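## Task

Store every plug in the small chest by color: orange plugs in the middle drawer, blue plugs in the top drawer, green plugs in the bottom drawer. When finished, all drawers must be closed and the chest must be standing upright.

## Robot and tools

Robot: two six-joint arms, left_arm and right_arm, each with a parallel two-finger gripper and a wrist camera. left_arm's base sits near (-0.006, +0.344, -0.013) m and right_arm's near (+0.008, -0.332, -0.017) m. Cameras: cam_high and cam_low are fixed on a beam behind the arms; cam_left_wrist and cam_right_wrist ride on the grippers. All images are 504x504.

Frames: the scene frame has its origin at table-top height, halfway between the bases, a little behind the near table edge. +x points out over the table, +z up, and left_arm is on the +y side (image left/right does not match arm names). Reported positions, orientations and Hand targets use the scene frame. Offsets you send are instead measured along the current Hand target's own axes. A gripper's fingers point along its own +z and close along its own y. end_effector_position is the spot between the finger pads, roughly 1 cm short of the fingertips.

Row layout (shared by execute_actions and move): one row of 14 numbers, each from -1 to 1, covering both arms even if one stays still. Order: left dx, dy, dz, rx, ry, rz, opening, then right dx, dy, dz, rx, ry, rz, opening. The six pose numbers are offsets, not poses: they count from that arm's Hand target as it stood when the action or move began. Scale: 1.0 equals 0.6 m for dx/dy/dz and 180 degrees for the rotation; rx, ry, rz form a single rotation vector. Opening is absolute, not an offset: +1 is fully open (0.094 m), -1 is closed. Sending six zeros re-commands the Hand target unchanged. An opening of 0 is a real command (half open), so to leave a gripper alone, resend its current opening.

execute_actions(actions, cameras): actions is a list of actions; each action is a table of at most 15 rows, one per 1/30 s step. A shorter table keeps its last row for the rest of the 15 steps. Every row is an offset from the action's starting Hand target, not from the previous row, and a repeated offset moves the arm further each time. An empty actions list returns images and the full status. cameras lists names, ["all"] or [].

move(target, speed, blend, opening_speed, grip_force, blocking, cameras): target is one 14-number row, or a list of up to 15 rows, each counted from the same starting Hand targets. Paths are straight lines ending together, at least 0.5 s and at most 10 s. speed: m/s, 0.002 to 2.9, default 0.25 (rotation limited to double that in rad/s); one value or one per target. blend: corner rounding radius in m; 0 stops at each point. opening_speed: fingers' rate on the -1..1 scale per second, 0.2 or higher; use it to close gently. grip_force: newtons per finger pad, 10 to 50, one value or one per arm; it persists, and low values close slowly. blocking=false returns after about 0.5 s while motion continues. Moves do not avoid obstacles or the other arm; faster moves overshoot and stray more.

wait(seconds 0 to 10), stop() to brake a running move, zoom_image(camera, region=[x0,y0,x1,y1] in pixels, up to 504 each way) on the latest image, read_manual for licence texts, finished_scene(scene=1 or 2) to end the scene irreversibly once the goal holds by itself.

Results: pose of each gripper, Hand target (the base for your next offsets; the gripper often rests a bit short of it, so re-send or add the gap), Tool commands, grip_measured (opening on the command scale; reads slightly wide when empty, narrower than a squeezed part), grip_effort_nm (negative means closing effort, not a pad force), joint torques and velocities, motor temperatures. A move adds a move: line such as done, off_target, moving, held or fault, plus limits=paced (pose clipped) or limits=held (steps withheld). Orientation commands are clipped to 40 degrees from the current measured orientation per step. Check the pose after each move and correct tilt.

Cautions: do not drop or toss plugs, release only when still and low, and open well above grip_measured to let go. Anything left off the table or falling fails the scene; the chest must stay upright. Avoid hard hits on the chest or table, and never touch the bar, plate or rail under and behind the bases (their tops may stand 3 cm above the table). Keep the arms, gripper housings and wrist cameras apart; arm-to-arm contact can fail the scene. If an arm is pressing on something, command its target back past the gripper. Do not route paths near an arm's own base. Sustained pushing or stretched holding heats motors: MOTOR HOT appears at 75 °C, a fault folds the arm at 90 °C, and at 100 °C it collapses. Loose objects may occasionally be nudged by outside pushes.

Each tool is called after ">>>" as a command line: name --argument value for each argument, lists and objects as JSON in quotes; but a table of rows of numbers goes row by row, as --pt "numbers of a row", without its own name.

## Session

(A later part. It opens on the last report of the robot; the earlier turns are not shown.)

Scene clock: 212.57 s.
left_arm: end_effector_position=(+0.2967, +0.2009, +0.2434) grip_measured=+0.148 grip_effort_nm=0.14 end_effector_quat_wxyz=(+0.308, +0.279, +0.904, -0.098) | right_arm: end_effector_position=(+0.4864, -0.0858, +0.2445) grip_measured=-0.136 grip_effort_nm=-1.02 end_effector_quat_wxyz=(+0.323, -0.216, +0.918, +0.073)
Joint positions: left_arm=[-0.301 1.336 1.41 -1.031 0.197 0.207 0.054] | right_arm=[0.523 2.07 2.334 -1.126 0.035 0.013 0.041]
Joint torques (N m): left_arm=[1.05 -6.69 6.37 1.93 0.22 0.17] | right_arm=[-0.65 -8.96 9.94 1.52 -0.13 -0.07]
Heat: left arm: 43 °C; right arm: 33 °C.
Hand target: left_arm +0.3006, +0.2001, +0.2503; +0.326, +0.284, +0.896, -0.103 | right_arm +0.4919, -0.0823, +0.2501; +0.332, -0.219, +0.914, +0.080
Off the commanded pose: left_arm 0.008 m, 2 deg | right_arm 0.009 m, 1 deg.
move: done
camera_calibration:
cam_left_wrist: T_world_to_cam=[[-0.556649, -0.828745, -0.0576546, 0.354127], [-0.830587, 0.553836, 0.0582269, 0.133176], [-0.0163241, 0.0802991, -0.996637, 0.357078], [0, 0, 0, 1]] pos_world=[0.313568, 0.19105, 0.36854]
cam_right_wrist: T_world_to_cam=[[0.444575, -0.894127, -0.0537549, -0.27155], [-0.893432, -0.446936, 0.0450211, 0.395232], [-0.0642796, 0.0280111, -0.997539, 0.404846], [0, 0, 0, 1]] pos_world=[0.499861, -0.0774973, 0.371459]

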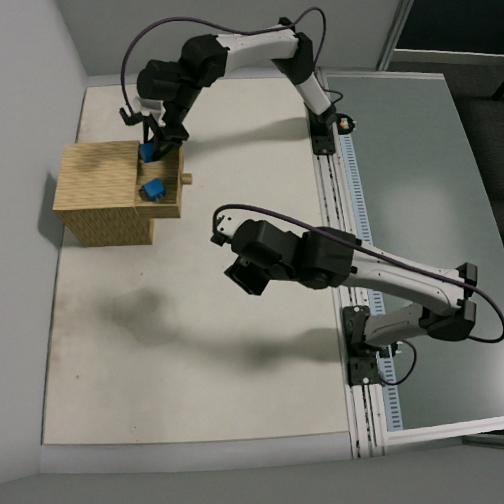

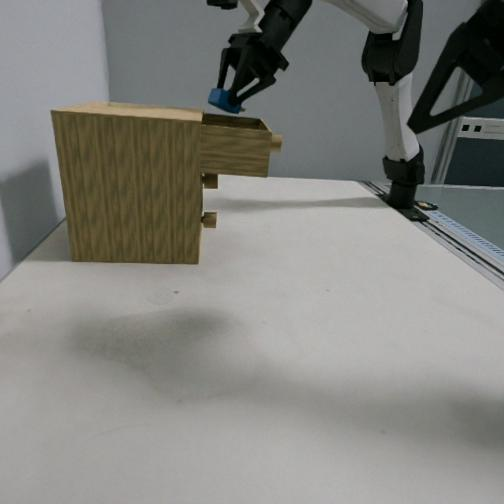

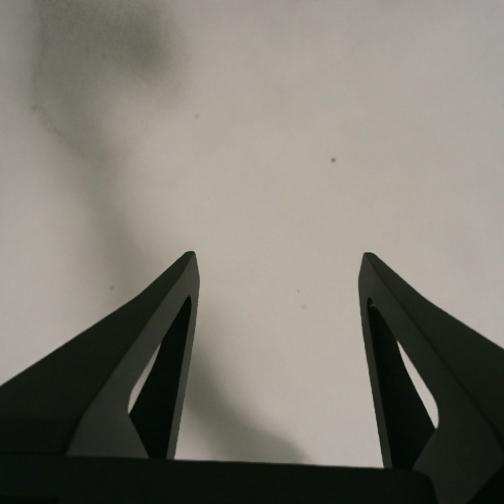

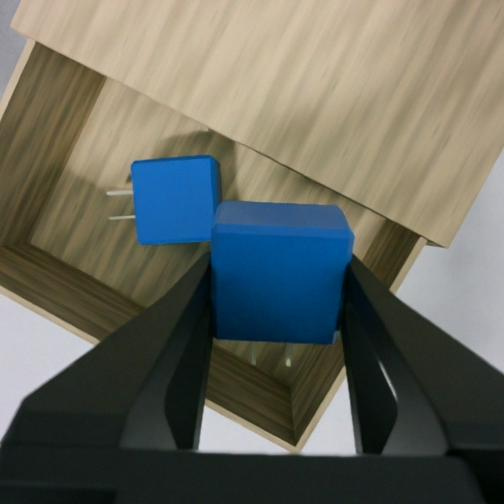

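>>> move --pt "0 0 0 0 0 0 0.15 0.08 0.006 0.0767 0 0 0 -0.6" --pt "0 0 0 0 0 0 0.15 0.08 0.006 0.0767 0 0 0 0.15" --pt "0 0 0 0 0 0 0.15 0.08 0.006 -0.15 0 0 0 0.15" --pt "0 0 0 0 0 0 0.15 0.193 0.151 -0.02 0.1284 -0.1912 0.0816 -1" --speed '[0.12,0.1,0.3,0.3]' --opening_speed 1.2 --cameras '["cam_high","cam_low","cam_right_wrist"]'

Scene clock: 220.87 s.
left_arm: end_effector_position=(+0.2967, +0.2009, +0.2434) grip_measured=+0.148 grip_effort_nm=0.14 end_effector_quat_wxyz=(+0.308, +0.279, +0.904, -0.098) | right_arm: end_effector_position=(+0.3645, -0.0466, +0.1877) grip_measured=-0.990 grip_effort_nm=-0.49 end_effector_quat_wxyz=(+0.606, -0.003, +0.796, +0.003)
Joint positions: left_arm=[-0.301 1.336 1.41 -1.031 0.197 0.207 0.054] | right_arm=[1.035 1.614 1.012 0.188 0.956 0.349 0]
Joint torques (N m): left_arm=[1.21 -6.79 6.38 1.9 0.25 0.13] | right_arm=[-0.06 -5.93 6.97 1.82 0.28 -0.03]
Heat: left arm: 40 °C; right arm: 33 °C.
Hand target: left_arm +0.3006, +0.2001, +0.2503; +0.326, +0.284, +0.896, -0.103 | right_arm +0.3648, -0.0454, +0.1848; +0.609, +0.000, +0.793, +0.000
Off the commanded pose: left_arm 0.008 m, 2 deg | right_arm 0.003 m, 1 deg.
move: done; target 2's new opening was sent with right_arm's hand 0.015 m and 3 deg from that target
camera_calibration:
cam_right_wrist: T_world_to_cam=[[0.0429911, -0.997864, -0.0491914, -0.0446436], [-0.835899, -0.00895859, -0.54881, 0.417334], [0.547197, 0.064713, -0.834498, 0.0875137], [0, 0, 0, 1]] pos_world=[0.302881, -0.0464727, 0.299871]
Images, in order (width x height): cam_high 504x504, cam_low 504x504, cam_right_wrist 504x504.

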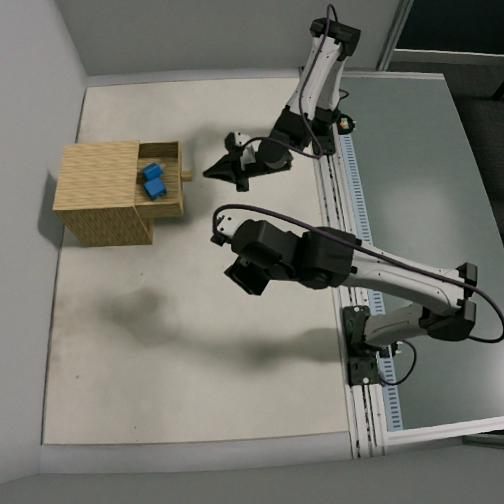

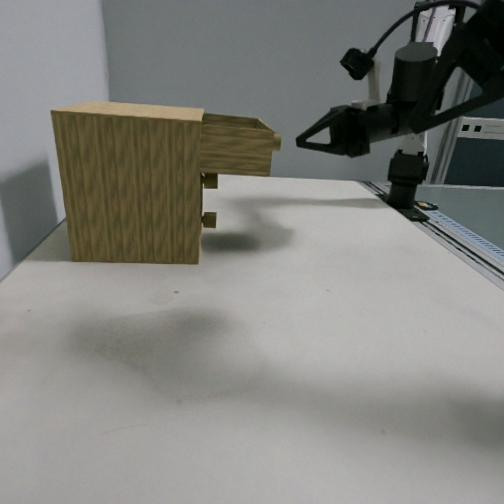

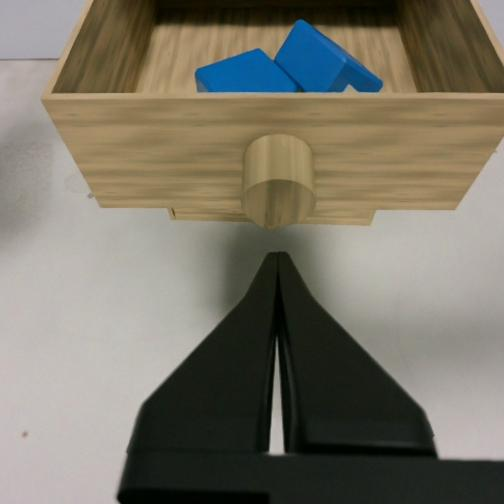

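>>> zoom_image --camera "cam_right_wrist" --region '[100, 0, 460, 240]'

>>> zoom_image --camera "cam_high" --region '[110, 120, 210, 220]'

Scaled by 1.400 from the camera's 504x504 image, which has a finer 720x720 frame.

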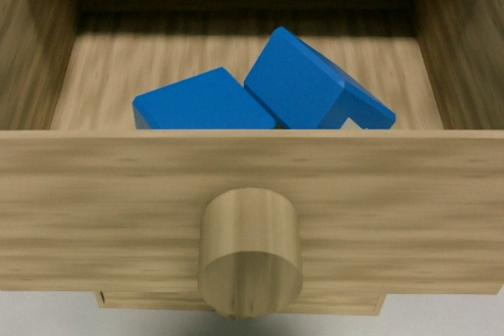

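Scaled by 5.040 from the camera's 504x504 image, which has a finer 720x720 frame.

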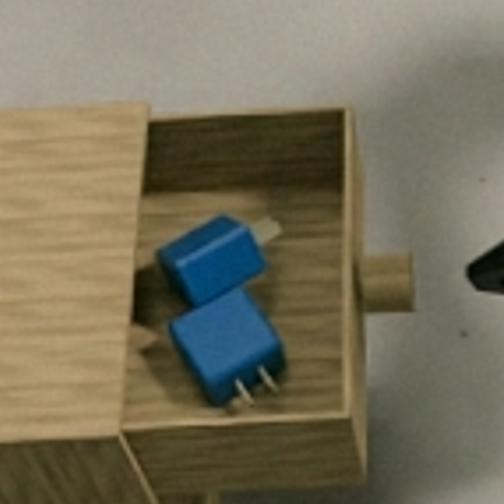

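>>> move --target '[0,0,0,0,0,0,0.15,-0.042,-0.002,0.196,0,0,0,-1]' --speed 0.1 --cameras '["cam_high","cam_low","cam_right_wrist"]'

Scene clock: 223.53 s.
left_arm: end_effector_position=(+0.2967, +0.2009, +0.2434) grip_measured=+0.148 grip_effort_nm=0.14 end_effector_quat_wxyz=(+0.308, +0.279, +0.904, -0.098) | right_arm: end_effector_position=(+0.4774, -0.0647, +0.1677) grip_measured=-0.990 grip_effort_nm=-0.51 end_effector_quat_wxyz=(+0.597, +0.006, +0.801, -0.032)
Joint positions: left_arm=[-0.301 1.336 1.41 -1.031 0.197 0.207 0.054] | right_arm=[0.784 1.878 1.258 0.26 0.78 0.22 0]
Joint torques (N m): left_arm=[1.16 -6.86 6.35 1.89 0.24 0.11] | right_arm=[0.09 -7.87 10.92 2 -0.31 -0.08]
Heat: left arm: 40 °C; right arm: 33 °C.
Hand target: left_arm +0.3006, +0.2001, +0.2503; +0.326, +0.284, +0.896, -0.103 | right_arm +0.4849, -0.0466, +0.1789; +0.609, +0.000, +0.793, +0.000
Off the commanded pose: left_arm 0.008 m, 2 deg | right_arm 0.023 m, 4 deg.
move: off_target (right_arm)
camera_calibration:
cam_right_wrist: T_world_to_cam=[[-0.0130194, -0.999899, -0.00569183, -0.0492101], [-0.846601, 0.0140519, -0.532043, 0.504338], [0.532069, -0.00210814, -0.846698, 0.015166], [0, 0, 0, 1]] pos_world=[0.418263, -0.05626, 0.28089]
Images, in order (width x height): cam_high 504x504, cam_low 504x504, cam_right_wrist 504x504.

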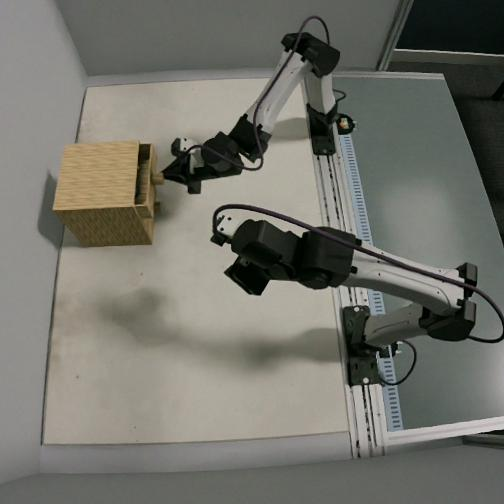

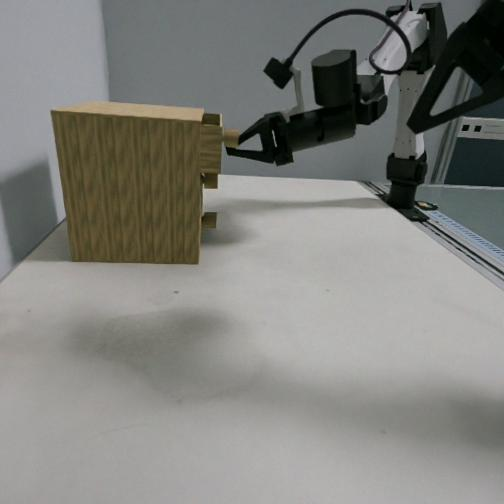

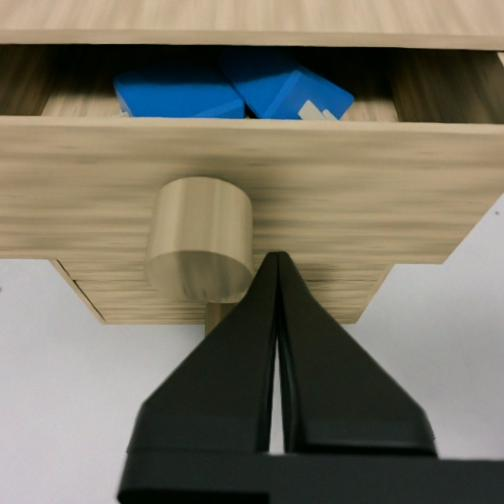

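>>> move --pt "0 0 0 0 0 0 0.15 0.0216 0 -0.0805 0 0 0 -1" --pt "0.0 0 0 0 0 0 0.15 0.012 0.042 -0.0805 0 0 0 -1" --pt "0 0 0 0 0 0 0.15 -0.027 0.042 0.06 0 0 0 -1" --speed 0.12 --cameras '["cam_high","cam_low","cam_right_wrist"]'

Scene clock: 227.73 s.
left_arm: end_effector_position=(+0.2967, +0.2009, +0.2434) grip_measured=+0.148 grip_effort_nm=0.14 end_effector_quat_wxyz=(+0.308, +0.279, +0.904, -0.098) | right_arm: end_effector_position=(+0.5169, -0.0255, +0.1813) grip_measured=-0.990 grip_effort_nm=-0.51 end_effector_quat_wxyz=(+0.606, +0.000, +0.796, -0.006)
Joint positions: left_arm=[-0.301 1.336 1.41 -1.031 0.197 0.207 0.054] | right_arm=[0.776 2.039 1.524 0.198 0.73 0.209 0]
Joint torques (N m): left_arm=[1.22 -7.05 6.43 1.88 0.29 0.16] | right_arm=[-0.81 -9.32 10.73 1.76 -0.03 -0.05]
Heat: left arm: 39 °C; right arm: 33 °C.
Hand target: left_arm +0.3006, +0.2001, +0.2503; +0.326, +0.284, +0.896, -0.103 | right_arm +0.5238, -0.0213, +0.1850; +0.609, +0.000, +0.793, +0.000
Off the commanded pose: left_arm 0.008 m, 2 deg | right_arm 0.009 m, 1 deg.
move: done
camera_calibration:
cam_right_wrist: T_world_to_cam=[[0.0284546, -0.998875, -0.0379448, -0.0250651], [-0.836362, -0.00300157, -0.54817, 0.541663], [0.547439, 0.0473335, -0.835506, -0.00298686], [0, 0, 0, 1]] pos_world=[0.455375, -0.0232697, 0.293477]
Images, in order (width x height): cam_high 504x504, cam_low 504x504, cam_right_wrist 504x504.

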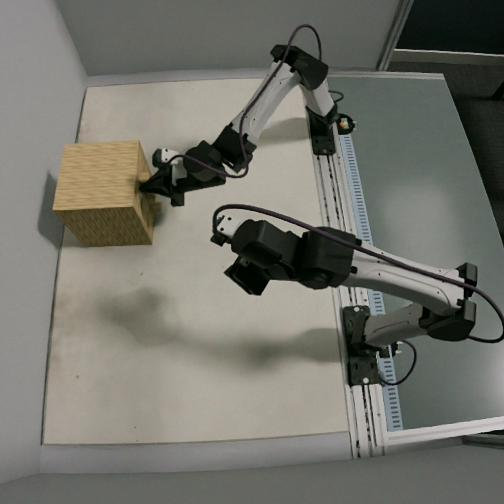

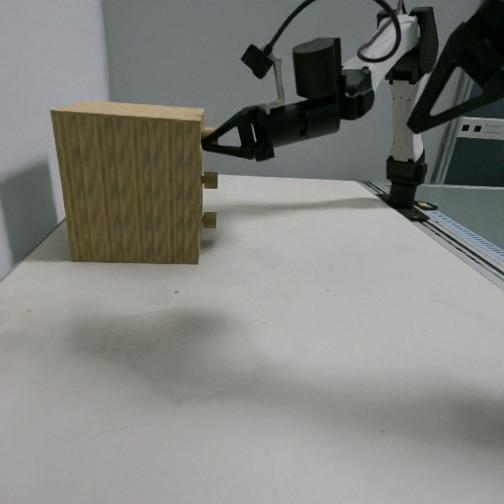

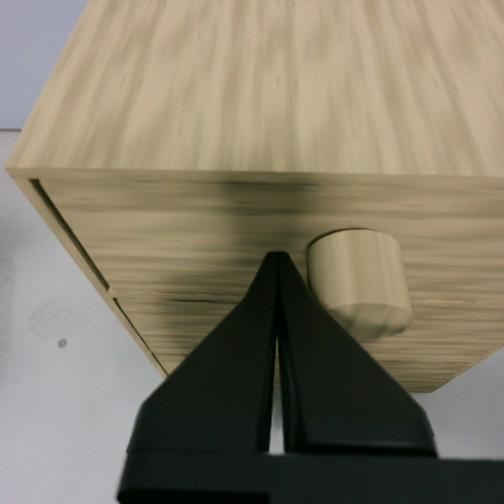

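>>> move --pt "0 0 0 0 0 0 0.15 -0.006 0 0.024 0 0 0 -1" --pt "0 0 0 0 0 0 0.15 0.04 0 -0.2 0 0 0 -1" --speed '[0.06,0.2]' --cameras '["cam_high","cam_low","cam_right_wrist"]'

>>> zoom_image --camera "cam_low" --region '[40, 90, 240, 280]'

>>> zoom_image --camera "cam_high" --region '[40, 120, 200, 260]'

Scene clock: 230.63 s.
left_arm: end_effector_position=(+0.2967, +0.2009, +0.2434) grip_measured=+0.148 grip_effort_nm=0.14 end_effector_quat_wxyz=(+0.308, +0.279, +0.904, -0.098) | right_arm: end_effector_position=(+0.4051, -0.0159, +0.1716) grip_measured=-0.990 grip_effort_nm=-0.50 end_effector_quat_wxyz=(+0.597, -0.019, +0.802, -0.013)
Joint positions: left_arm=[-0.301 1.336 1.41 -1.031 0.197 0.207 0.054] | right_arm=[0.987 1.81 1.197 0.188 0.911 0.303 0]
Joint torques (N m): left_arm=[1.06 -7.13 6.42 1.92 0.21 0.15] | right_arm=[-0.14 -12.86 6.94 1.64 0.27 0.11]
Heat: left arm: 38 °C; right arm: 33 °C.
Hand target: left_arm +0.3006, +0.2001, +0.2503; +0.326, +0.284, +0.896, -0.103 | right_arm +0.4017, -0.0214, +0.1929; +0.609, +0.000, +0.793, +0.000
Off the commanded pose: left_arm 0.008 m, 2 deg | right_arm 0.022 m, 3 deg.
move: off_target (right_arm)
camera_calibration:
cam_right_wrist: T_world_to_cam=[[0.0488523, -0.998789, -0.00585494, -0.0263714], [-0.847538, -0.0383514, -0.529347, 0.443535], [0.528482, 0.0308221, -0.848385, 0.0592423], [0, 0, 0, 1]] pos_world=[0.345893, -0.0111553, 0.28489]
Images, in order (width x height): cam_high 504x504, cam_low 504x504, cam_right_wrist 504x504.

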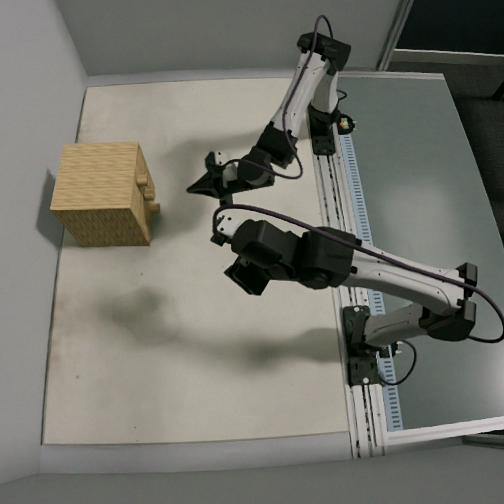

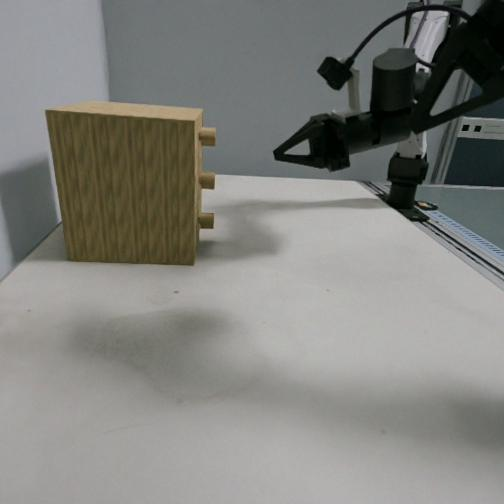

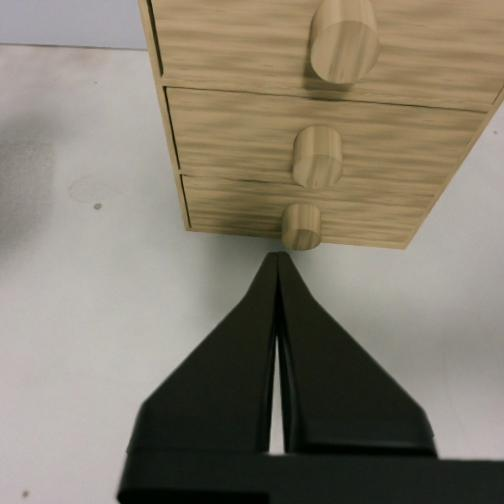

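Scaled by 2.520 from the camera's 504x504 image, which has a finer 720x720 frame.

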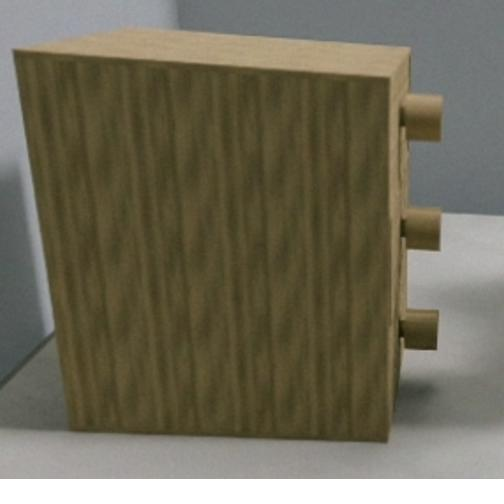

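Scaled by 3.150 from the camera's 504x504 image, which has a finer 720x720 frame.

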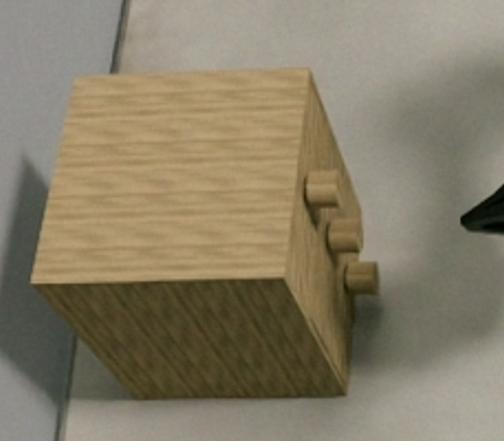

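>>> finished_scene --scene 1

The scene is finished: the task was done.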